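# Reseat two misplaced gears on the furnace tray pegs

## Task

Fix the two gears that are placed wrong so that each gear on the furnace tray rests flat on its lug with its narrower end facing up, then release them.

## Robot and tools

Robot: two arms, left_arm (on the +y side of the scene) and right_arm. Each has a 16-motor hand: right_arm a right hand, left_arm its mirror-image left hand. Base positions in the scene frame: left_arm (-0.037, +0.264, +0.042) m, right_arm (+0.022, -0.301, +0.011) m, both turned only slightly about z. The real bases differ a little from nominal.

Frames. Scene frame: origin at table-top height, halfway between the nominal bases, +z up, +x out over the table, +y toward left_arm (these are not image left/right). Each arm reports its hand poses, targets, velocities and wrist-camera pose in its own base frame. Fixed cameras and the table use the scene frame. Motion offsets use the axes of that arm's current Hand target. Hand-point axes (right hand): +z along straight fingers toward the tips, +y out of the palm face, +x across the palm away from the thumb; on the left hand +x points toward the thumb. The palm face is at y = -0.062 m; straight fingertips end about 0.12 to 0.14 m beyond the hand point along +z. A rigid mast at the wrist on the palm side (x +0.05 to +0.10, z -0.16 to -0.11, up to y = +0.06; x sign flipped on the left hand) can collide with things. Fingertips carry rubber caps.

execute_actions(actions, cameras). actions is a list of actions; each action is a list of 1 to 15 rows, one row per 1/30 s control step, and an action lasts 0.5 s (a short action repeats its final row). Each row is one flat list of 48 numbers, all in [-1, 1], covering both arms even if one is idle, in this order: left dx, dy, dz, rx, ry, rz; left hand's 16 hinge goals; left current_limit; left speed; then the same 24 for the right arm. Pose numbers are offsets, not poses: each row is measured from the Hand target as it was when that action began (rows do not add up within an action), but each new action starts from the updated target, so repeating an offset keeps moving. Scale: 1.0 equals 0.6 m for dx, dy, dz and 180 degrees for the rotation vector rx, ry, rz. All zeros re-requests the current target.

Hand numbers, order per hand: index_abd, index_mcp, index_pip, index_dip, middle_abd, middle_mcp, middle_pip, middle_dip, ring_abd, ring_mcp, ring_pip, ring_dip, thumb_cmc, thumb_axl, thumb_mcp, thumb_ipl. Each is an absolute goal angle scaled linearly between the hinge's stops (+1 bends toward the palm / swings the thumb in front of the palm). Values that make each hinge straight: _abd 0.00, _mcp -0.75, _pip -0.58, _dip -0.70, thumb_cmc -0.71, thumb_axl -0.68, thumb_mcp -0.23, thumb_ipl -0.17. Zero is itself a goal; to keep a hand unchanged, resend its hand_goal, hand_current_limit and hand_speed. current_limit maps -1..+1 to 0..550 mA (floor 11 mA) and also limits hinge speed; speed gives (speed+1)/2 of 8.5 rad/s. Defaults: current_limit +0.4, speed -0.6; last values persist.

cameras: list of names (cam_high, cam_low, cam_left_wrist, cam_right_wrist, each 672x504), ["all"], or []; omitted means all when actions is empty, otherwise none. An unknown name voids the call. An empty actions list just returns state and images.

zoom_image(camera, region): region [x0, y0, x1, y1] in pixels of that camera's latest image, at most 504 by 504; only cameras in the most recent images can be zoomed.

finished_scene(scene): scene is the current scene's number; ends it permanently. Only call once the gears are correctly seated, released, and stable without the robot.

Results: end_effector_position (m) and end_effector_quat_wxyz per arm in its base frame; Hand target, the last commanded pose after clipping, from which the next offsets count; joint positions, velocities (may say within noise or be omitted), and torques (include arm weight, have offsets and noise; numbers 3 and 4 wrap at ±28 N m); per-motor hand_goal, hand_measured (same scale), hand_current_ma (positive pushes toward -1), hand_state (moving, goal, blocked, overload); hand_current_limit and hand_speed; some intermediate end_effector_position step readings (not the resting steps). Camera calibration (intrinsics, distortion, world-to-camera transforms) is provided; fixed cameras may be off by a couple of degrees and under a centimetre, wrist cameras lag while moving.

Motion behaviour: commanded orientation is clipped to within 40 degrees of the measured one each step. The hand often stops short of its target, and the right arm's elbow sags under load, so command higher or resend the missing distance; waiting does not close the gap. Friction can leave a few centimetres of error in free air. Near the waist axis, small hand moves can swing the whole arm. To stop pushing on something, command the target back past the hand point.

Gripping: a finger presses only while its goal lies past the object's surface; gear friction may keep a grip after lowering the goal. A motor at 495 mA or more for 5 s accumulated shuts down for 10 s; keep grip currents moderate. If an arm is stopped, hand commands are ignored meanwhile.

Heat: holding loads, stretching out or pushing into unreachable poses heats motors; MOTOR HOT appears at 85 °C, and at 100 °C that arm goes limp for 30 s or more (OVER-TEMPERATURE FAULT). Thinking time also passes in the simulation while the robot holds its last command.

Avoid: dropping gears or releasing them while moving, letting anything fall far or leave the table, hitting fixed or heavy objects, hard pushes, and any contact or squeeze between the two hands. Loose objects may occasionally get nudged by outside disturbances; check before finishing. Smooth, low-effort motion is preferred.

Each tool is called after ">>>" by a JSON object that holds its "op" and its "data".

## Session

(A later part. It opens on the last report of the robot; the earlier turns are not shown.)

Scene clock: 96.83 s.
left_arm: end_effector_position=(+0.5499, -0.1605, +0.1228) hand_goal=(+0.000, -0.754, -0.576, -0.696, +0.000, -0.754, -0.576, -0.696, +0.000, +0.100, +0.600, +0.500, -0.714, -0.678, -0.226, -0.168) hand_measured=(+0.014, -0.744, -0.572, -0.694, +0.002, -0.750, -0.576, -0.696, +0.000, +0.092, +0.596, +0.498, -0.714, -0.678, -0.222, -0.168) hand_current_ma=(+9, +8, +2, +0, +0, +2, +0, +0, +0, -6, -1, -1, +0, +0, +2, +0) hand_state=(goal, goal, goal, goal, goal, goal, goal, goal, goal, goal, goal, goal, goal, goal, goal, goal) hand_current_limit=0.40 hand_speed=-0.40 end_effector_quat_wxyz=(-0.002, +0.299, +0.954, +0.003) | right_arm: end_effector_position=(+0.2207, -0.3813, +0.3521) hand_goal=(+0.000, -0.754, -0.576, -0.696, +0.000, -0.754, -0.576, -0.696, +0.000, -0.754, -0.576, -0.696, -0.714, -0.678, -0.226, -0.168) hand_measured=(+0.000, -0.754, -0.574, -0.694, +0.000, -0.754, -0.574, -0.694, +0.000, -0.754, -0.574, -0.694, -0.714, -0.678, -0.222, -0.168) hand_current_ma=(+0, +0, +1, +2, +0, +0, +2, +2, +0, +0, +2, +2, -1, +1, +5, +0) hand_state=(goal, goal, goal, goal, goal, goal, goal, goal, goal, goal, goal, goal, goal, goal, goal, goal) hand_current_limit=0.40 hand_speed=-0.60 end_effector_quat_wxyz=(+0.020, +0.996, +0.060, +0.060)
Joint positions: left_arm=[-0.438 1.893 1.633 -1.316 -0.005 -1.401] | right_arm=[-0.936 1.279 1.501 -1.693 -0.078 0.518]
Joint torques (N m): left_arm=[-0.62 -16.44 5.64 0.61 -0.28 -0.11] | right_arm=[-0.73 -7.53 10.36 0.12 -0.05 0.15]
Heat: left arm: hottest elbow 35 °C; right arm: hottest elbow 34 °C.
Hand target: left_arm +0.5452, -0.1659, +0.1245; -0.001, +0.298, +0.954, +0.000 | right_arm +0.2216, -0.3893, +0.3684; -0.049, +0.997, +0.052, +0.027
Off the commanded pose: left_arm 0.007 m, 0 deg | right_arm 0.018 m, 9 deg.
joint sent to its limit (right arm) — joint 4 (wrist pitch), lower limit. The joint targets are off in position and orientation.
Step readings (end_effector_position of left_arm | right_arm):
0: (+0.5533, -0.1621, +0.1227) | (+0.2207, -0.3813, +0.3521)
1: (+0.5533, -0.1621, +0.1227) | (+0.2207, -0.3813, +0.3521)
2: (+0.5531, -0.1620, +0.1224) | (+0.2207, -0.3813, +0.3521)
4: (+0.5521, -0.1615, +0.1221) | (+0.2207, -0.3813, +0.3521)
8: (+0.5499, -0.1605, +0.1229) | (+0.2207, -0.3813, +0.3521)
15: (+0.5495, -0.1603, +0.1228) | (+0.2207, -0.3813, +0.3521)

>>> {"op": "execute_actions", "data": {"actions": [], "cameras": ["cam_left_wrist", "cam_high"]}}

>>> {"op": "zoom_image", "data": {"camera": "cam_left_wrist", "region": [230, 30, 420, 180]}}

Scene clock: 97.13 s.
left_arm: end_effector_position=(+0.5499, -0.1605, +0.1228) hand_goal=(+0.000, -0.754, -0.576, -0.696, +0.000, -0.754, -0.576, -0.696, +0.000, +0.100, +0.600, +0.500, -0.714, -0.678, -0.226, -0.168) hand_measured=(+0.014, -0.744, -0.572, -0.694, +0.002, -0.750, -0.576, -0.696, +0.000, +0.092, +0.596, +0.498, -0.714, -0.678, -0.222, -0.168) hand_current_ma=(+9, +8, +2, +0, +0, +2, +0, +0, +0, -6, -1, -1, +0, +0, +2, +0) hand_state=(goal, goal, goal, goal, goal, goal, goal, goal, goal, goal, goal, goal, goal, goal, goal, goal) hand_current_limit=0.40 hand_speed=-0.40 end_effector_quat_wxyz=(-0.002, +0.299, +0.954, +0.003) | right_arm: end_effector_position=(+0.2207, -0.3813, +0.3521) hand_goal=(+0.000, -0.754, -0.576, -0.696, +0.000, -0.754, -0.576, -0.696, +0.000, -0.754, -0.576, -0.696, -0.714, -0.678, -0.226, -0.168) hand_measured=(+0.000, -0.754, -0.574, -0.694, +0.000, -0.754, -0.574, -0.694, +0.000, -0.754, -0.574, -0.694, -0.714, -0.678, -0.222, -0.168) hand_current_ma=(+0, +0, +1, +2, +0, +0, +2, +2, +0, +0, +2, +2, -1, +1, +5, +0) hand_state=(goal, goal, goal, goal, goal, goal, goal, goal, goal, goal, goal, goal, goal, goal, goal, goal) hand_current_limit=0.40 hand_speed=-0.60 end_effector_quat_wxyz=(+0.020, +0.996, +0.060, +0.060)
Joint positions: left_arm=[-0.438 1.893 1.633 -1.316 -0.005 -1.401] | right_arm=[-0.936 1.279 1.501 -1.693 -0.078 0.518]
Joint velocities: within noise
Joint torques (N m): left_arm=[-0.79 -16.44 5.71 0.5 -0.27 -0.12] | right_arm=[-0.79 -7.41 10.32 0.08 -0.06 0.16]
Heat: left arm: hottest elbow 35 °C; right arm: hottest elbow 34 °C.
Hand target: left_arm +0.5452, -0.1659, +0.1245; -0.001, +0.298, +0.954, +0.000 | right_arm +0.2216, -0.3893, +0.3684; -0.049, +0.997, +0.052, +0.027
Off the commanded pose: left_arm 0.007 m, 0 deg | right_arm 0.018 m, 9 deg.
camera_calibration:
cam_left_wrist: T_world_to_cam=[[0.278398, -0.960452, -0.0051826, -0.340972], [-0.634344, -0.187918, 0.749863, 0.174228], [-0.721181, -0.205472, -0.661573, 0.566626], [0, 0, 0, 1]] pos_world=[0.614086, -0.178321, 0.24245]
Images, in order (width x height): cam_high 672x504, cam_left_wrist 672x504.

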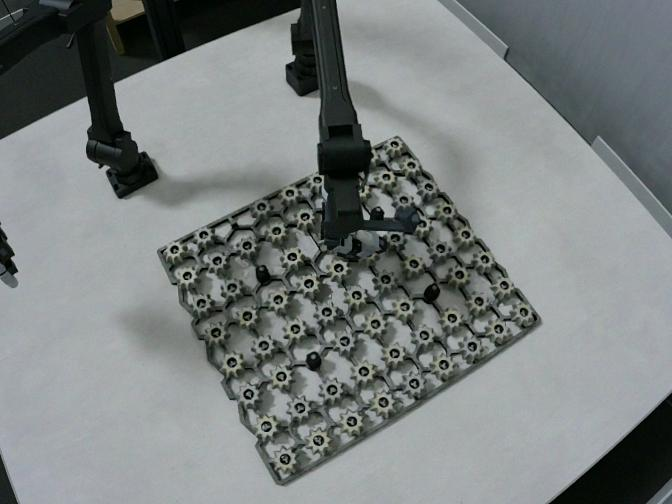

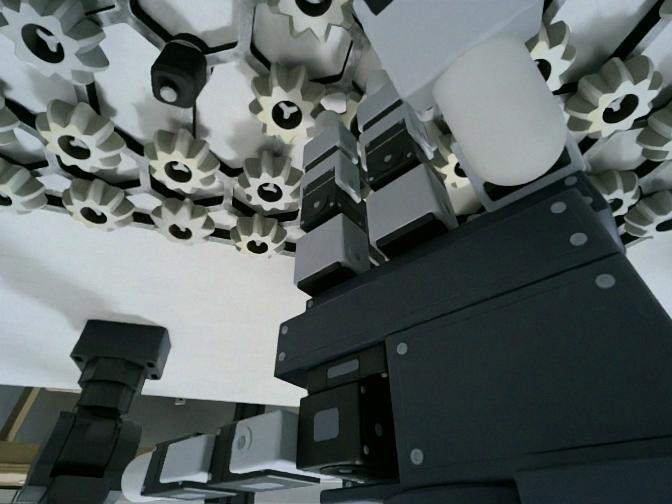

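Scaled by 2.653 from the camera's 672x504 image, which has a finer 960x720 frame.

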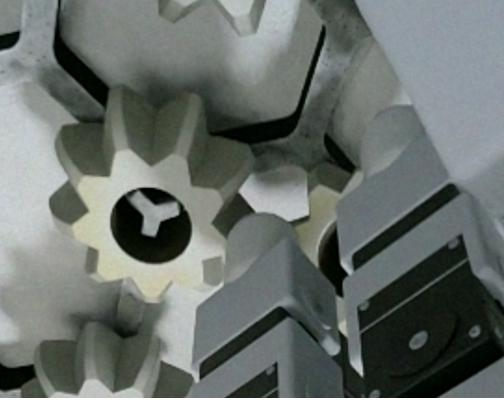

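>>> {"op": "execute_actions", "data": {"actions": [[[-0.002,-0.0067,-0.003,0,0,0,0,-0.754,-0.576,-0.696,0,-0.754,-0.576,-0.696,0,0.1,0.6,0.5,-0.714,-0.678,-0.226,-0.168,0.4,-0.4,0,0,0,0,0,0,0,-0.754,-0.576,-0.696,0,-0.754,-0.576,-0.696,0,-0.754,-0.576,-0.696,-0.714,-0.678,-0.226,-0.168,0.4,-0.6]],[[0,-0.0067,0,0,0,0,0,-0.754,-0.576,-0.696,0,-0.754,-0.576,-0.696,0,0.1,0.6,0.5,-0.714,-0.678,-0.226,-0.168,0.4,-0.4,0,0,0,0,0,0,0,-0.754,-0.576,-0.696,0,-0.754,-0.576,-0.696,0,-0.754,-0.576,-0.696,-0.714,-0.678,-0.226,-0.168,0.4,-0.6]]], "cameras": ["cam_left_wrist", "cam_high"]}}

>>> {"op": "zoom_image", "data": {"camera": "cam_left_wrist", "region": [230, 30, 420, 180]}}

>>> {"op": "zoom_image", "data": {"camera": "cam_high", "region": [300, 190, 400, 280]}}

Scene clock: 99.13 s.
left_arm: end_effector_position=(+0.5487, -0.1623, +0.1231) hand_goal=(+0.000, -0.754, -0.576, -0.696, +0.000, -0.754, -0.576, -0.696, +0.000, +0.100, +0.600, +0.500, -0.714, -0.678, -0.226, -0.168) hand_measured=(+0.014, -0.738, -0.568, -0.694, +0.002, -0.744, -0.572, -0.696, +0.000, +0.092, +0.596, +0.498, -0.714, -0.678, -0.222, -0.168) hand_current_ma=(+9, +17, +5, +1, +0, +8, +2, +0, +0, -6, -1, -1, +0, +0, +2, +0) hand_state=(goal, goal, goal, goal, goal, goal, goal, goal, goal, goal, goal, goal, goal, goal, goal, goal) hand_current_limit=0.40 hand_speed=-0.40 end_effector_quat_wxyz=(-0.002, +0.298, +0.955, +0.004) | right_arm: end_effector_position=(+0.2207, -0.3813, +0.3521) hand_goal=(+0.000, -0.754, -0.576, -0.696, +0.000, -0.754, -0.576, -0.696, +0.000, -0.754, -0.576, -0.696, -0.714, -0.678, -0.226, -0.168) hand_measured=(+0.000, -0.754, -0.574, -0.694, +0.000, -0.754, -0.574, -0.694, +0.000, -0.754, -0.574, -0.694, -0.714, -0.678, -0.222, -0.168) hand_current_ma=(+0, +0, +1, +2, +0, +0, +2, +2, +0, +0, +2, +2, -1, +1, +5, +0) hand_state=(goal, goal, goal, goal, goal, goal, goal, goal, goal, goal, goal, goal, goal, goal, goal, goal) hand_current_limit=0.40 hand_speed=-0.60 end_effector_quat_wxyz=(+0.020, +0.996, +0.060, +0.060)
Joint positions: left_arm=[-0.443 1.893 1.633 -1.316 -0.008 -1.409] | right_arm=[-0.936 1.279 1.501 -1.693 -0.078 0.518]
Joint torques (N m): left_arm=[-1.55 -16.67 5.97 0.31 -0.17 -0.18] | right_arm=[-0.85 -7.53 10.36 0.09 -0.05 0.15]
Heat: left arm: hottest elbow 35 °C; right arm: hottest elbow 34 °C.
Hand target: left_arm +0.5416, -0.1732, +0.1264; -0.001, +0.298, +0.954, +0.000 | right_arm +0.2216, -0.3893, +0.3684; -0.049, +0.997, +0.052, +0.027
Off the commanded pose: left_arm 0.013 m, 1 deg | right_arm 0.018 m, 9 deg.
joint sent to its limit (right arm) — joint 4 (wrist pitch), lower limit. The joint targets are off in position and orientation.
Step readings (end_effector_position of left_arm | right_arm):
0: (+0.5499, -0.1605, +0.1228) | (+0.2207, -0.3813, +0.3521)
1: (+0.5499, -0.1605, +0.1228) | (+0.2207, -0.3813, +0.3521)
2: (+0.5499, -0.1605, +0.1228) | (+0.2207, -0.3813, +0.3521)
4: (+0.5499, -0.1605, +0.1228) | (+0.2207, -0.3813, +0.3521)
8: (+0.5499, -0.1605, +0.1228) | (+0.2207, -0.3813, +0.3521)
15: (+0.5497, -0.1604, +0.1228) | (+0.2207, -0.3813, +0.3521)
16: (+0.5495, -0.1613, +0.1228) | (+0.2207, -0.3813, +0.3521)
17: (+0.5495, -0.1613, +0.1228) | (+0.2207, -0.3813, +0.3521)
19: (+0.5495, -0.1610, +0.1230) | (+0.2207, -0.3813, +0.3521)
23: (+0.5490, -0.1624, +0.1231) | (+0.2207, -0.3813, +0.3521)
30: (+0.5487, -0.1623, +0.1231) | (+0.2207, -0.3813, +0.3521)
camera_calibration:
cam_left_wrist: T_world_to_cam=[[0.281312, -0.959587, -0.00745795, -0.343516], [-0.63482, -0.19192, 0.748445, 0.172662], [-0.71963, -0.205812, -0.663155, 0.564932], [0, 0, 0, 1]] pos_world=[0.612786, -0.180227, 0.242847]
Images, in order (width x height): cam_high 672x504, cam_left_wrist 672x504.

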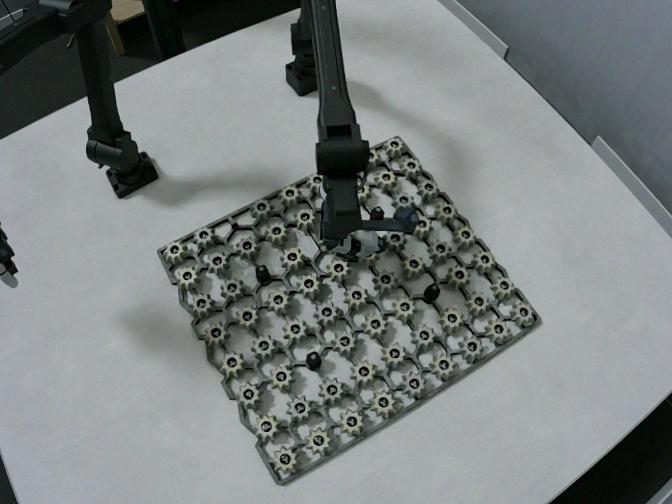

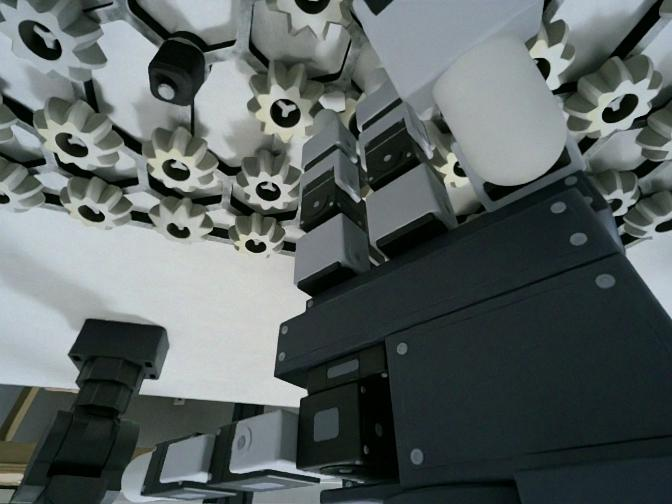

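Scaled by 2.653 from the camera's 672x504 image, which has a finer 960x720 frame.

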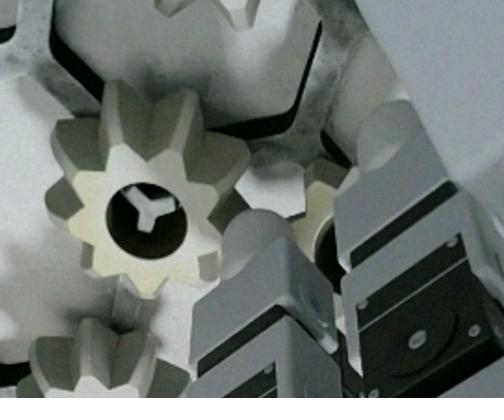

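Scaled by 5.040 from the camera's 672x504 image, which has a finer 960x720 frame.

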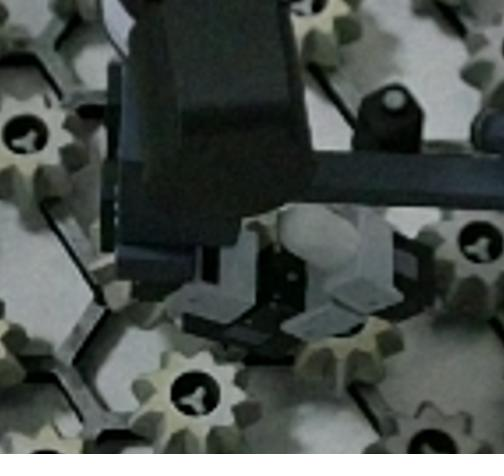

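>>> {"op": "execute_actions", "data": {"actions": [[[0,-0.0067,-0.002,0,0,0,0,-0.754,-0.576,-0.696,0,-0.754,-0.576,-0.696,0,0.1,0.6,0.5,-0.714,-0.678,-0.226,-0.168,0.4,-0.4,0,0,0,0,0,0,0,-0.754,-0.576,-0.696,0,-0.754,-0.576,-0.696,0,-0.754,-0.576,-0.696,-0.714,-0.678,-0.226,-0.168,0.4,-0.6]],[[0,-0.0067,0,0,0,0,0,-0.754,-0.576,-0.696,0,-0.754,-0.576,-0.696,0,0.1,0.6,0.5,-0.714,-0.678,-0.226,-0.168,0.4,-0.4,0,0,0,0,0,0,0,-0.754,-0.576,-0.696,0,-0.754,-0.576,-0.696,0,-0.754,-0.576,-0.696,-0.714,-0.678,-0.226,-0.168,0.4,-0.6]]], "cameras": ["cam_left_wrist", "cam_high", "cam_low"]}}

>>> {"op": "zoom_image", "data": {"camera": "cam_left_wrist", "region": [230, 30, 420, 180]}}

>>> {"op": "zoom_image", "data": {"camera": "cam_low", "region": [160, 260, 280, 340]}}

Scene clock: 100.80 s.
left_arm: end_effector_position=(+0.5463, -0.1652, +0.1238) hand_goal=(+0.000, -0.754, -0.576, -0.696, +0.000, -0.754, -0.576, -0.696, +0.000, +0.100, +0.600, +0.500, -0.714, -0.678, -0.226, -0.168) hand_measured=(+0.014, -0.728, -0.562, -0.692, +0.002, -0.734, -0.566, -0.694, +0.000, +0.092, +0.596, +0.498, -0.714, -0.678, -0.222, -0.168) hand_current_ma=(+9, +35, +11, +2, +0, +22, +6, +1, +0, -6, -1, -1, +0, +0, +2, +0) hand_state=(goal, blocked, goal, goal, goal, goal, goal, goal, goal, goal, goal, goal, goal, goal, goal, goal) hand_current_limit=0.40 hand_speed=-0.40 end_effector_quat_wxyz=(-0.002, +0.296, +0.955, +0.007) | right_arm: end_effector_position=(+0.2207, -0.3813, +0.3521) hand_goal=(+0.000, -0.754, -0.576, -0.696, +0.000, -0.754, -0.576, -0.696, +0.000, -0.754, -0.576, -0.696, -0.714, -0.678, -0.226, -0.168) hand_measured=(+0.000, -0.754, -0.574, -0.694, +0.000, -0.754, -0.574, -0.694, +0.000, -0.754, -0.574, -0.694, -0.714, -0.678, -0.222, -0.168) hand_current_ma=(+0, +0, +1, +2, +0, +0, +2, +2, +0, +0, +2, +2, -1, +1, +5, +0) hand_state=(goal, goal, goal, goal, goal, goal, goal, goal, goal, goal, goal, goal, goal, goal, goal, goal) hand_current_limit=0.40 hand_speed=-0.60 end_effector_quat_wxyz=(+0.020, +0.996, +0.060, +0.060)
Joint positions: left_arm=[-0.451 1.892 1.632 -1.316 -0.013 -1.421] | right_arm=[-0.936 1.279 1.501 -1.693 -0.078 0.518]
Joint torques (N m): left_arm=[-2.2 -16.62 5.96 0.28 0 -0.2] | right_arm=[-0.85 -7.59 10.33 0.1 -0.06 0.15]
Heat: left arm: hottest elbow 34 °C; right arm: hottest elbow 34 °C.
Hand target: left_arm +0.5370, -0.1798, +0.1276; -0.001, +0.298, +0.954, +0.000 | right_arm +0.2216, -0.3893, +0.3684; -0.049, +0.997, +0.052, +0.027
Off the commanded pose: left_arm 0.018 m, 1 deg | right_arm 0.018 m, 9 deg.
joint sent to its limit (right arm) — joint 4 (wrist pitch), lower limit. The joint targets are off in position and orientation.
Step readings (end_effector_position of left_arm | right_arm):
0: (+0.5487, -0.1623, +0.1231) | (+0.2207, -0.3813, +0.3521)
1: (+0.5487, -0.1623, +0.1231) | (+0.2207, -0.3813, +0.3521)
2: (+0.5487, -0.1623, +0.1231) | (+0.2207, -0.3813, +0.3521)
4: (+0.5483, -0.1631, +0.1231) | (+0.2207, -0.3813, +0.3521)
8: (+0.5481, -0.1637, +0.1232) | (+0.2207, -0.3813, +0.3521)
15: (+0.5481, -0.1634, +0.1234) | (+0.2207, -0.3813, +0.3521)
16: (+0.5479, -0.1633, +0.1234) | (+0.2207, -0.3813, +0.3521)
17: (+0.5479, -0.1633, +0.1234) | (+0.2207, -0.3813, +0.3521)
19: (+0.5476, -0.1641, +0.1234) | (+0.2207, -0.3813, +0.3521)
23: (+0.5468, -0.1645, +0.1238) | (+0.2207, -0.3813, +0.3521)
30: (+0.5464, -0.1652, +0.1238) | (+0.2207, -0.3813, +0.3521)
camera_calibration:
cam_left_wrist: T_world_to_cam=[[0.285694, -0.95826, -0.0108291, -0.347372], [-0.635475, -0.197894, 0.746331, 0.169714], [-0.717322, -0.206341, -0.665487, 0.561945], [0, 0, 0, 1]] pos_world=[0.610186, -0.183335, 0.243543]
Images, in order (width x height): cam_high 672x504, cam_low 672x504, cam_left_wrist 672x504.

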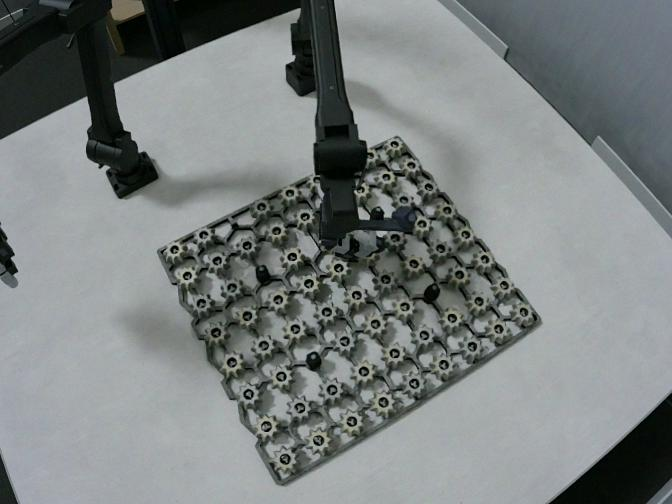

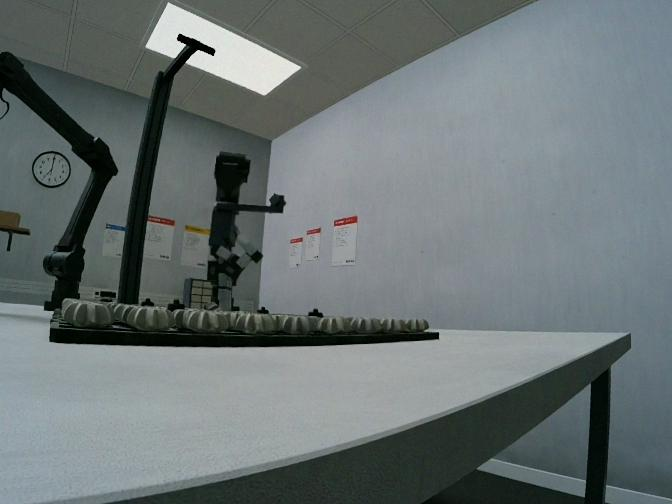

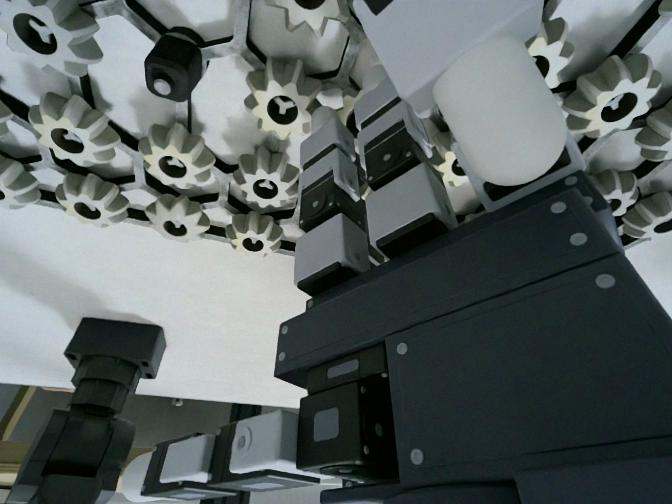

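Scaled by 2.653 from the camera's 672x504 image, which has a finer 960x720 frame.

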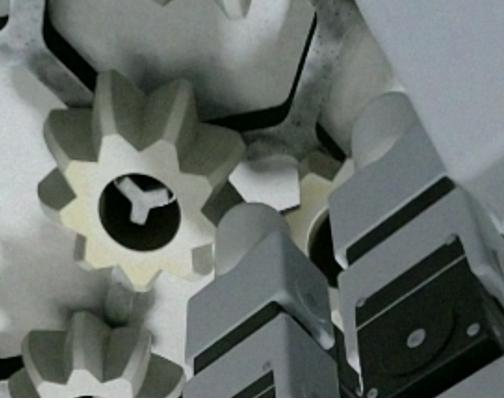

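Scaled by 4.200 from the camera's 672x504 image, which has a finer 960x720 frame.

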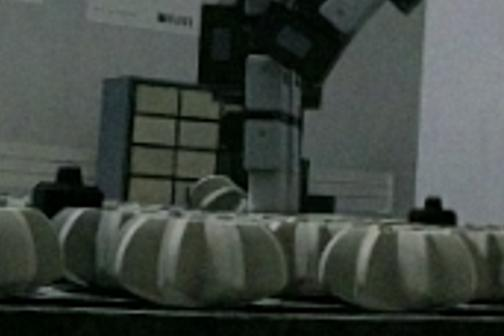

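>>> {"op": "execute_actions", "data": {"actions": [[[0,-0.004,0,0,0,0,0,-0.79,-0.6,-0.71,0,-0.79,-0.6,-0.71,0,0.1,0.6,0.5,-0.714,-0.678,-0.226,-0.168,0.4,-0.8,0,0,0,0,0,0,0,-0.754,-0.576,-0.696,0,-0.754,-0.576,-0.696,0,-0.754,-0.576,-0.696,-0.714,-0.678,-0.226,-0.168,0.4,-0.6]],[[0,-0.004,0,0,0,0,0,-0.79,-0.6,-0.71,0,-0.79,-0.6,-0.71,0,0.1,0.6,0.5,-0.714,-0.678,-0.226,-0.168,0.4,-0.8,0,0,0,0,0,0,0,-0.754,-0.576,-0.696,0,-0.754,-0.576,-0.696,0,-0.754,-0.576,-0.696,-0.714,-0.678,-0.226,-0.168,0.4,-0.6]]], "cameras": ["cam_left_wrist", "cam_low"]}}

>>> {"op": "zoom_image", "data": {"camera": "cam_left_wrist", "region": [230, 30, 420, 180]}}

>>> {"op": "zoom_image", "data": {"camera": "cam_low", "region": [160, 260, 280, 340]}}

Scene clock: 102.63 s.
left_arm: end_effector_position=(+0.5456, -0.1650, +0.1239) hand_goal=(+0.000, -0.790, -0.600, -0.710, +0.000, -0.790, -0.600, -0.710, +0.000, +0.100, +0.600, +0.500, -0.714, -0.678, -0.226, -0.168) hand_measured=(+0.014, -0.728, -0.564, -0.694, +0.002, -0.736, -0.570, -0.696, +0.000, +0.092, +0.596, +0.498, -0.714, -0.678, -0.222, -0.168) hand_current_ma=(+9, +129, +49, +15, +0, +106, +39, +12, +0, -6, -1, -1, +0, +0, +2, +0) hand_state=(goal, blocked, blocked, goal, goal, blocked, blocked, goal, goal, goal, goal, goal, goal, goal, goal, goal) hand_current_limit=0.40 hand_speed=-0.80 end_effector_quat_wxyz=(-0.001, +0.294, +0.956, +0.009) | right_arm: end_effector_position=(+0.2207, -0.3813, +0.3521) hand_goal=(+0.000, -0.754, -0.576, -0.696, +0.000, -0.754, -0.576, -0.696, +0.000, -0.754, -0.576, -0.696, -0.714, -0.678, -0.226, -0.168) hand_measured=(+0.000, -0.754, -0.574, -0.694, +0.000, -0.754, -0.574, -0.694, +0.000, -0.754, -0.574, -0.694, -0.714, -0.678, -0.222, -0.168) hand_current_ma=(+0, +0, +1, +2, +0, +0, +2, +2, +0, +0, +2, +2, -1, +1, +5, +0) hand_state=(goal, goal, goal, goal, goal, goal, goal, goal, goal, goal, goal, goal, goal, goal, goal, goal) hand_current_limit=0.40 hand_speed=-0.60 end_effector_quat_wxyz=(+0.020, +0.996, +0.060, +0.060)
Joint positions: left_arm=[-0.452 1.89 1.628 -1.313 -0.017 -1.427] | right_arm=[-0.936 1.279 1.501 -1.693 -0.078 0.518]
Joint torques (N m): left_arm=[-2.49 -16.85 5.96 0.32 0.15 -0.23] | right_arm=[-0.85 -7.59 10.36 0.12 -0.06 0.16]
Heat: left arm: hottest elbow 34 °C; right arm: hottest elbow 34 °C.
Hand target: left_arm +0.5343, -0.1838, +0.1276; -0.001, +0.298, +0.954, +0.000 | right_arm +0.2216, -0.3893, +0.3684; -0.049, +0.997, +0.052, +0.027
Off the commanded pose: left_arm 0.022 m, 1 deg | right_arm 0.018 m, 9 deg.
joint sent to its limit (right arm) — joint 4 (wrist pitch), lower limit. The joint targets are off in position and orientation.
Step readings (end_effector_position of left_arm | right_arm):
0: (+0.5463, -0.1652, +0.1238) | (+0.2207, -0.3813, +0.3521)
1: (+0.5463, -0.1652, +0.1238) | (+0.2207, -0.3813, +0.3521)
2: (+0.5464, -0.1650, +0.1239) | (+0.2207, -0.3813, +0.3521)
4: (+0.5464, -0.1650, +0.1239) | (+0.2207, -0.3813, +0.3521)
8: (+0.5463, -0.1649, +0.1239) | (+0.2207, -0.3813, +0.3521)
15: (+0.5462, -0.1649, +0.1239) | (+0.2207, -0.3813, +0.3521)
16: (+0.5462, -0.1649, +0.1239) | (+0.2207, -0.3813, +0.3521)
17: (+0.5463, -0.1646, +0.1241) | (+0.2207, -0.3813, +0.3521)
19: (+0.5463, -0.1646, +0.1241) | (+0.2207, -0.3813, +0.3521)
23: (+0.5459, -0.1651, +0.1236) | (+0.2207, -0.3813, +0.3521)
30: (+0.5456, -0.1650, +0.1239) | (+0.2207, -0.3813, +0.3521)
camera_calibration:
cam_left_wrist: T_world_to_cam=[[0.290102, -0.956905, -0.0131866, -0.348859], [-0.637185, -0.203417, 0.743382, 0.169628], [-0.714029, -0.207254, -0.668737, 0.560061], [0, 0, 0, 1]] pos_world=[0.609188, -0.183245, 0.243834]
Images, in order (width x height): cam_low 672x504, cam_left_wrist 672x504.

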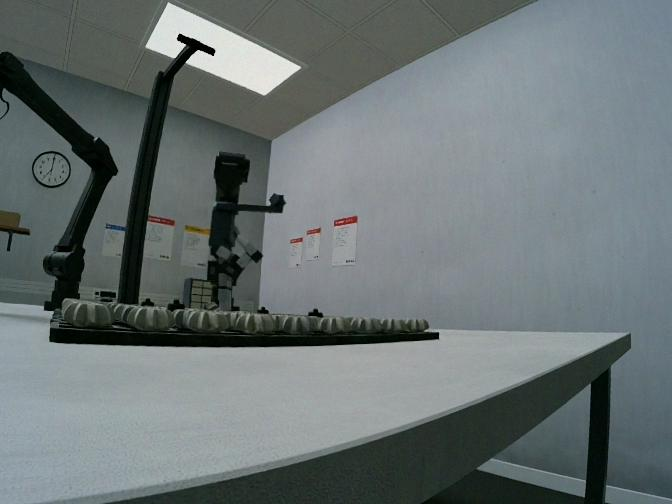

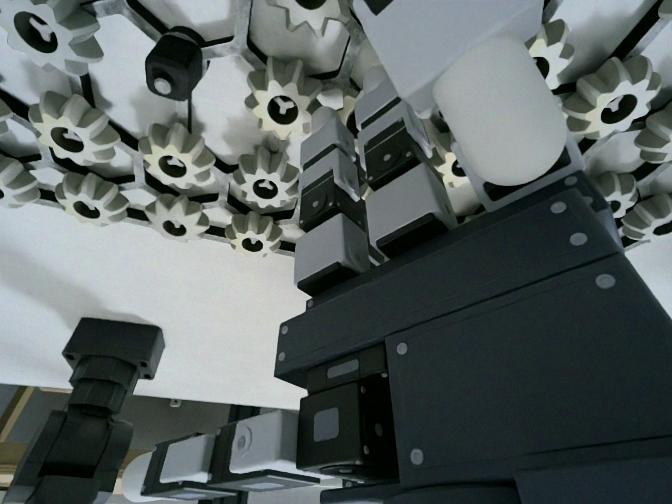

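Scaled by 2.653 from the camera's 672x504 image, which has a finer 960x720 frame.

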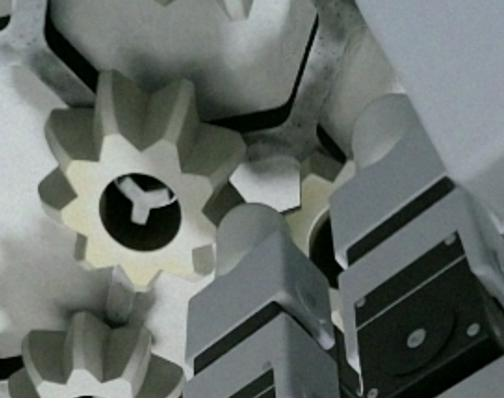

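Scaled by 4.200 from the camera's 672x504 image, which has a finer 960x720 frame.

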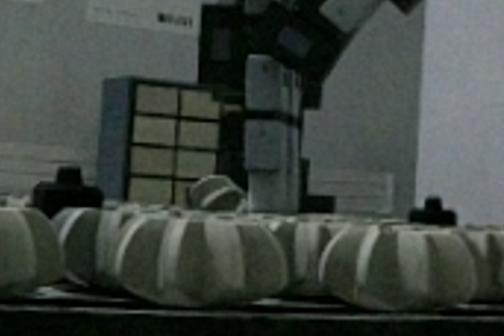

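>>> {"op": "execute_actions", "data": {"actions": [[[0,0,0,0,0,0,0,-0.83,-0.64,-0.74,0,-0.83,-0.64,-0.74,0,0.1,0.6,0.5,-0.714,-0.678,-0.226,-0.168,0.6,-0.8,0,0,0,0,0,0,0,-0.754,-0.576,-0.696,0,-0.754,-0.576,-0.696,0,-0.754,-0.576,-0.696,-0.714,-0.678,-0.226,-0.168,0.4,-0.6]],[[0,0,0,0,0,0,0,-0.83,-0.64,-0.74,0,-0.83,-0.64,-0.74,0,0.1,0.6,0.5,-0.714,-0.678,-0.226,-0.168,0.6,-0.8,0,0,0,0,0,0,0,-0.754,-0.576,-0.696,0,-0.754,-0.576,-0.696,0,-0.754,-0.576,-0.696,-0.714,-0.678,-0.226,-0.168,0.4,-0.6]]], "cameras": ["cam_left_wrist", "cam_low"]}}

>>> {"op": "zoom_image", "data": {"camera": "cam_left_wrist", "region": [230, 30, 420, 180]}}

>>> {"op": "zoom_image", "data": {"camera": "cam_low", "region": [160, 260, 280, 340]}}

Scene clock: 104.87 s.
left_arm: end_effector_position=(+0.5414, -0.1680, +0.1236) hand_goal=(+0.000, -0.830, -0.640, -0.740, +0.000, -0.830, -0.640, -0.740, +0.000, +0.100, +0.600, +0.500, -0.714, -0.678, -0.226, -0.168) hand_measured=(-0.004, -0.792, -0.620, -0.732, +0.022, -0.794, -0.620, -0.732, +0.000, +0.092, +0.596, +0.498, -0.714, -0.678, -0.222, -0.168) hand_current_ma=(-2, +59, +20, +6, +18, +53, +19, +6, +0, -6, -1, -1, +0, +0, +2, +0) hand_state=(goal, blocked, goal, goal, blocked, blocked, goal, goal, goal, goal, goal, goal, goal, goal, goal, goal) hand_current_limit=0.60 hand_speed=-0.80 end_effector_quat_wxyz=(-0.005, +0.296, +0.955, +0.009) | right_arm: end_effector_position=(+0.2207, -0.3813, +0.3521) hand_goal=(+0.000, -0.754, -0.576, -0.696, +0.000, -0.754, -0.576, -0.696, +0.000, -0.754, -0.576, -0.696, -0.714, -0.678, -0.226, -0.168) hand_measured=(+0.000, -0.754, -0.574, -0.694, +0.000, -0.754, -0.574, -0.694, +0.000, -0.754, -0.574, -0.694, -0.714, -0.678, -0.222, -0.168) hand_current_ma=(+0, +0, +1, +2, +0, +0, +2, +2, +0, +0, +2, +2, -1, +1, +5, +0) hand_state=(goal, goal, goal, goal, goal, goal, goal, goal, goal, goal, goal, goal, goal, goal, goal, goal) hand_current_limit=0.40 hand_speed=-0.60 end_effector_quat_wxyz=(+0.020, +0.996, +0.060, +0.060)
Joint positions: left_arm=[-0.46 1.889 1.625 -1.321 -0.016 -1.43] | right_arm=[-0.936 1.279 1.501 -1.693 -0.078 0.518]
Joint torques (N m): left_arm=[-2.14 -16.44 6.13 0.31 0.13 -0.2] | right_arm=[-0.91 -7.53 10.33 0.13 -0.06 0.14]
Heat: left arm: hottest elbow 34 °C; right arm: hottest elbow 34 °C.
Hand target: left_arm +0.5343, -0.1838, +0.1276; -0.001, +0.298, +0.954, +0.000 | right_arm +0.2216, -0.3893, +0.3684; -0.049, +0.997, +0.052, +0.027
Off the commanded pose: left_arm 0.018 m, 1 deg | right_arm 0.018 m, 9 deg.
joint sent to its limit (right arm) — joint 4 (wrist pitch), lower limit. The joint targets are off in position and orientation.
Step readings (end_effector_position of left_arm | right_arm):
0: (+0.5456, -0.1650, +0.1239) | (+0.2207, -0.3813, +0.3521)
1: (+0.5456, -0.1650, +0.1239) | (+0.2207, -0.3813, +0.3521)
2: (+0.5458, -0.1648, +0.1240) | (+0.2207, -0.3813, +0.3521)
4: (+0.5459, -0.1645, +0.1242) | (+0.2207, -0.3813, +0.3521)
8: (+0.5416, -0.1672, +0.1236) | (+0.2207, -0.3813, +0.3521)
15: (+0.5414, -0.1680, +0.1236) | (+0.2207, -0.3813, +0.3521)
16: (+0.5414, -0.1680, +0.1236) | (+0.2207, -0.3813, +0.3521)
17: (+0.5414, -0.1680, +0.1236) | (+0.2207, -0.3813, +0.3521)
19: (+0.5414, -0.1680, +0.1236) | (+0.2207, -0.3813, +0.3521)
23: (+0.5414, -0.1680, +0.1236) | (+0.2207, -0.3813, +0.3521)
30: (+0.5414, -0.1680, +0.1236) | (+0.2207, -0.3813, +0.3521)
camera_calibration:
cam_left_wrist: T_world_to_cam=[[0.285549, -0.95819, -0.0182726, -0.347683], [-0.631483, -0.202462, 0.748491, 0.162904], [-0.720896, -0.202192, -0.662893, 0.560038], [0, 0, 0, 1]] pos_world=[0.605881, -0.186929, 0.24296]
Images, in order (width x height): cam_low 672x504, cam_left_wrist 672x504.

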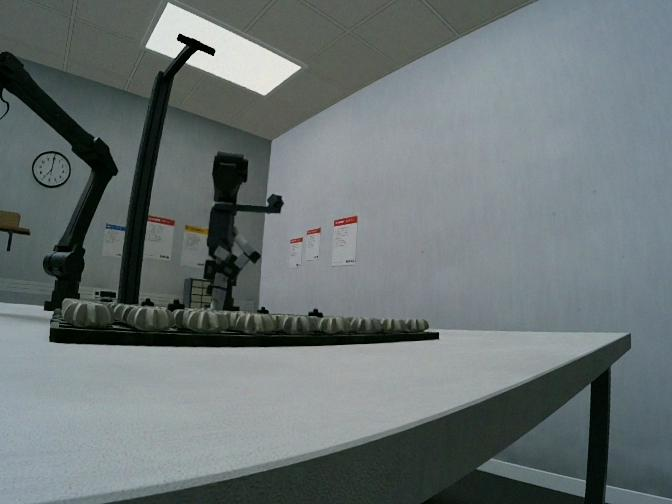

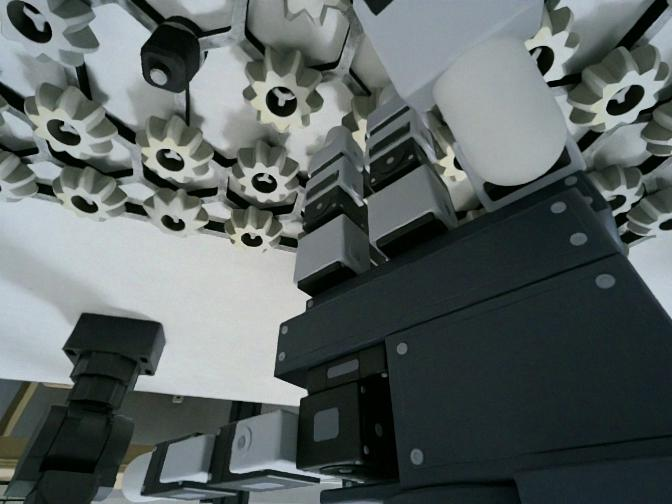

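Scaled by 2.653 from the camera's 672x504 image, which has a finer 960x720 frame.

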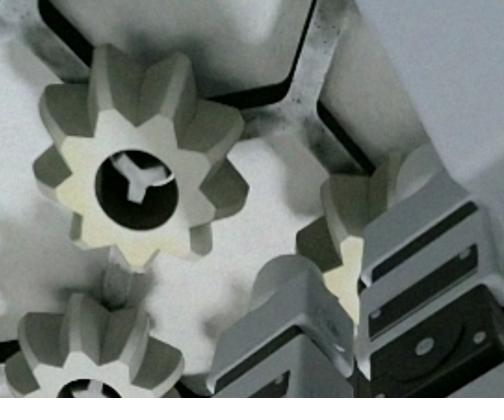

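Scaled by 4.200 from the camera's 672x504 image, which has a finer 960x720 frame.

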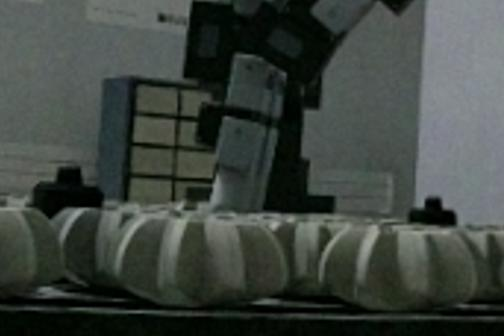

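>>> {"op": "execute_actions", "data": {"actions": [[[0,0,0,0,0,0,0,-0.77,-0.6,-0.71,0,-0.77,-0.6,-0.71,0,0.1,0.6,0.5,-0.714,-0.678,-0.226,-0.168,0.5,-0.8,0,0,0,0,0,0,0,-0.754,-0.576,-0.696,0,-0.754,-0.576,-0.696,0,-0.754,-0.576,-0.696,-0.714,-0.678,-0.226,-0.168,0.4,-0.6]],[[0,0,-0.03,0,0,0,0,-0.754,-0.576,-0.696,0,-0.754,-0.576,-0.696,0,0.1,0.6,0.5,-0.714,-0.678,-0.226,-0.168,0.4,-0.8,0,0,0,0,0,0,0,-0.754,-0.576,-0.696,0,-0.754,-0.576,-0.696,0,-0.754,-0.576,-0.696,-0.714,-0.678,-0.226,-0.168,0.4,-0.6]],[[0,0.02,-0.05,0,0,0,0,-0.754,-0.576,-0.696,0,-0.754,-0.576,-0.696,0,0.1,0.6,0.5,-0.714,-0.678,-0.226,-0.168,0.4,-0.8,0,0,0,0,0,0,0,-0.754,-0.576,-0.696,0,-0.754,-0.576,-0.696,0,-0.754,-0.576,-0.696,-0.714,-0.678,-0.226,-0.168,0.4,-0.6]],[[0,0.03,-0.05,0,0,0,0,-0.754,-0.576,-0.696,0,-0.754,-0.576,-0.696,0,0.1,0.6,0.5,-0.714,-0.678,-0.226,-0.168,0.4,-0.8,0,0,0,0,0,0,0,-0.754,-0.576,-0.696,0,-0.754,-0.576,-0.696,0,-0.754,-0.576,-0.696,-0.714,-0.678,-0.226,-0.168,0.4,-0.6]]], "cameras": ["cam_left_wrist", "cam_low", "cam_high"]}}

>>> {"op": "zoom_image", "data": {"camera": "cam_left_wrist", "region": [230, 0, 420, 150]}}

>>> {"op": "zoom_image", "data": {"camera": "cam_high", "region": [280, 190, 380, 290]}}

Scene clock: 107.73 s.
left_arm: end_effector_position=(+0.5380, -0.1528, +0.1740) hand_goal=(+0.000, -0.754, -0.576, -0.696, +0.000, -0.754, -0.576, -0.696, +0.000, +0.100, +0.600, +0.500, -0.714, -0.678, -0.226, -0.168) hand_measured=(-0.002, -0.750, -0.576, -0.698, +0.004, -0.750, -0.572, -0.694, +0.000, +0.092, +0.596, +0.498, -0.714, -0.678, -0.222, -0.168) hand_current_ma=(-1, +1, +0, +0, +1, +2, +1, +0, +0, -6, -1, -1, +0, +0, +2, +0) hand_state=(goal, goal, goal, goal, goal, goal, goal, goal, goal, goal, goal, goal, goal, goal, goal, goal) hand_current_limit=0.40 hand_speed=-0.80 end_effector_quat_wxyz=(-0.033, +0.291, +0.956, +0.003) | right_arm: end_effector_position=(+0.2207, -0.3813, +0.3521) hand_goal=(+0.000, -0.754, -0.576, -0.696, +0.000, -0.754, -0.576, -0.696, +0.000, -0.754, -0.576, -0.696, -0.714, -0.678, -0.226, -0.168) hand_measured=(+0.000, -0.754, -0.574, -0.694, +0.000, -0.754, -0.574, -0.694, +0.000, -0.754, -0.574, -0.694, -0.714, -0.678, -0.222, -0.168) hand_current_ma=(+0, +0, +1, +2, +0, +0, +2, +2, +0, +0, +2, +2, -1, +1, +5, +0) hand_state=(goal, goal, goal, goal, goal, goal, goal, goal, goal, goal, goal, goal, goal, goal, goal, goal) hand_current_limit=0.40 hand_speed=-0.60 end_effector_quat_wxyz=(+0.020, +0.996, +0.060, +0.060)
Joint positions: left_arm=[-0.432 1.873 1.739 -1.503 0.003 -1.412] | right_arm=[-0.936 1.279 1.501 -1.693 -0.078 0.518]
Joint torques (N m): left_arm=[-0.09 -17.32 10.45 -0.13 -0.21 0.03] | right_arm=[-0.79 -7.41 10.35 0.12 -0.05 0.15]
Heat: left arm: hottest elbow 34 °C; right arm: hottest elbow 34 °C.
Hand target: left_arm +0.5515, -0.1591, +0.2055; -0.001, +0.298, +0.954, +0.000 | right_arm +0.2216, -0.3893, +0.3684; -0.049, +0.997, +0.052, +0.027
Off the commanded pose: left_arm 0.035 m, 4 deg | right_arm 0.018 m, 9 deg.
joint sent to its limit (right arm) — joint 4 (wrist pitch), lower limit. The joint targets are off in position and orientation.
Step readings (end_effector_position of left_arm | right_arm):
0: (+0.5414, -0.1680, +0.1236) | (+0.2207, -0.3813, +0.3521)
1: (+0.5414, -0.1680, +0.1236) | (+0.2207, -0.3813, +0.3521)
2: (+0.5412, -0.1683, +0.1235) | (+0.2207, -0.3813, +0.3521)
4: (+0.5401, -0.1699, +0.1218) | (+0.2207, -0.3813, +0.3521)
8: (+0.5392, -0.1730, +0.1219) | (+0.2207, -0.3813, +0.3521)
15: (+0.5390, -0.1729, +0.1219) | (+0.2207, -0.3813, +0.3521)
16: (+0.5390, -0.1729, +0.1219) | (+0.2207, -0.3813, +0.3521)
17: (+0.5387, -0.1736, +0.1215) | (+0.2207, -0.3813, +0.3521)
19: (+0.5376, -0.1752, +0.1210) | (+0.2207, -0.3813, +0.3521)
23: (+0.5366, -0.1747, +0.1211) | (+0.2207, -0.3813, +0.3521)
30: (+0.5361, -0.1745, +0.1211) | (+0.2207, -0.3813, +0.3521)
31: (+0.5361, -0.1745, +0.1211) | (+0.2207, -0.3813, +0.3521)
32: (+0.5354, -0.1741, +0.1223) | (+0.2207, -0.3813, +0.3521)
34: (+0.5328, -0.1722, +0.1251) | (+0.2207, -0.3813, +0.3521)
38: (+0.5278, -0.1706, +0.1338) | (+0.2207, -0.3813, +0.3521)
45: (+0.5242, -0.1697, +0.1402) | (+0.2207, -0.3813, +0.3521)
46: (+0.5242, -0.1697, +0.1402) | (+0.2207, -0.3813, +0.3521)
47: (+0.5244, -0.1698, +0.1414) | (+0.2207, -0.3813, +0.3521)
49: (+0.5250, -0.1692, +0.1460) | (+0.2207, -0.3813, +0.3521)
53: (+0.5307, -0.1643, +0.1619) | (+0.2207, -0.3813, +0.3521)
60: (+0.5402, -0.1538, +0.1737) | (+0.2207, -0.3813, +0.3521)
camera_calibration:
cam_left_wrist: T_world_to_cam=[[0.293431, -0.955126, -0.0404013, -0.331086], [-0.585984, -0.213094, 0.781802, 0.0943434], [-0.755329, -0.20573, -0.622217, 0.605027], [0, 0, 0, 1]] pos_world=[0.609429, -0.171653, 0.289324]
Images, in order (width x height): cam_high 672x504, cam_low 672x504, cam_left_wrist 672x504.

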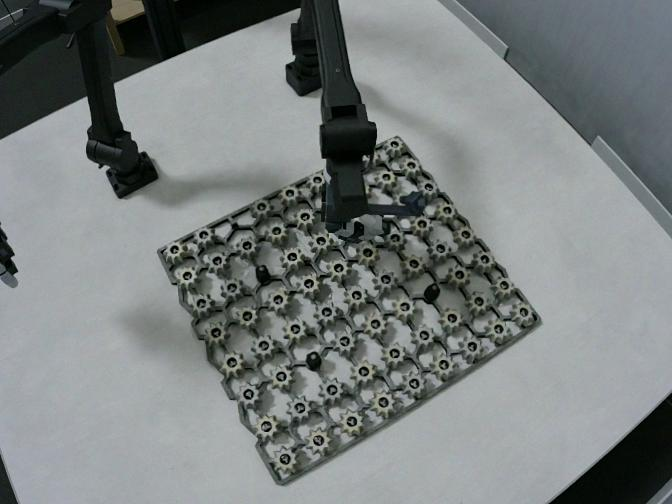

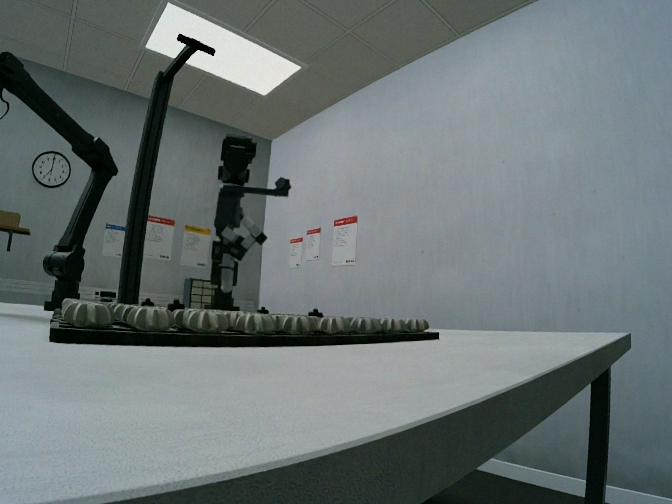

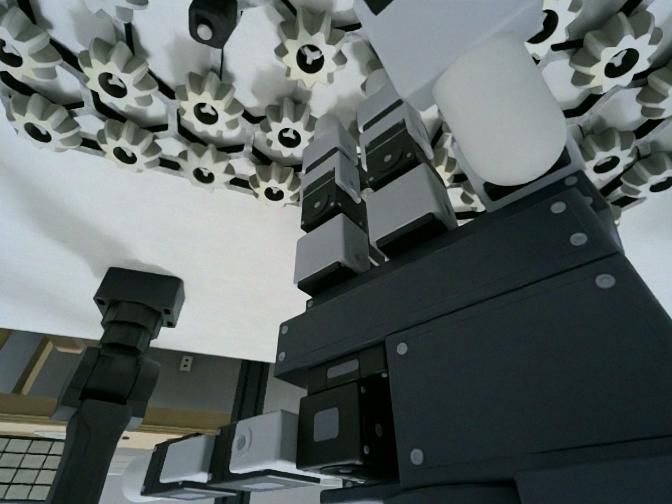

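Scaled by 2.653 from the camera's 672x504 image, which has a finer 960x720 frame.

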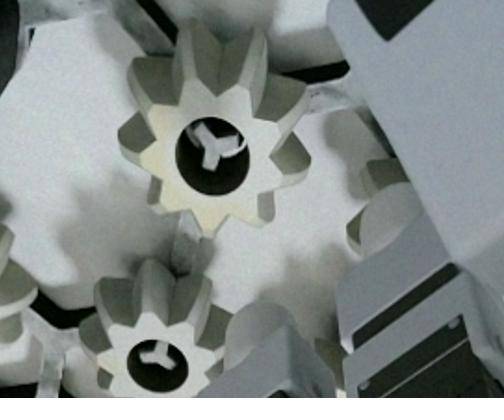

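Scaled by 5.040 from the camera's 672x504 image, which has a finer 960x720 frame.

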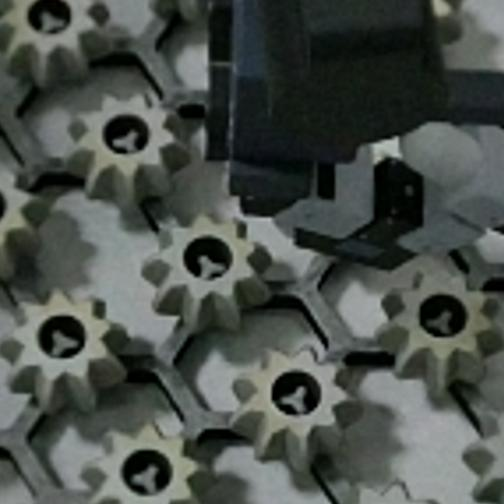

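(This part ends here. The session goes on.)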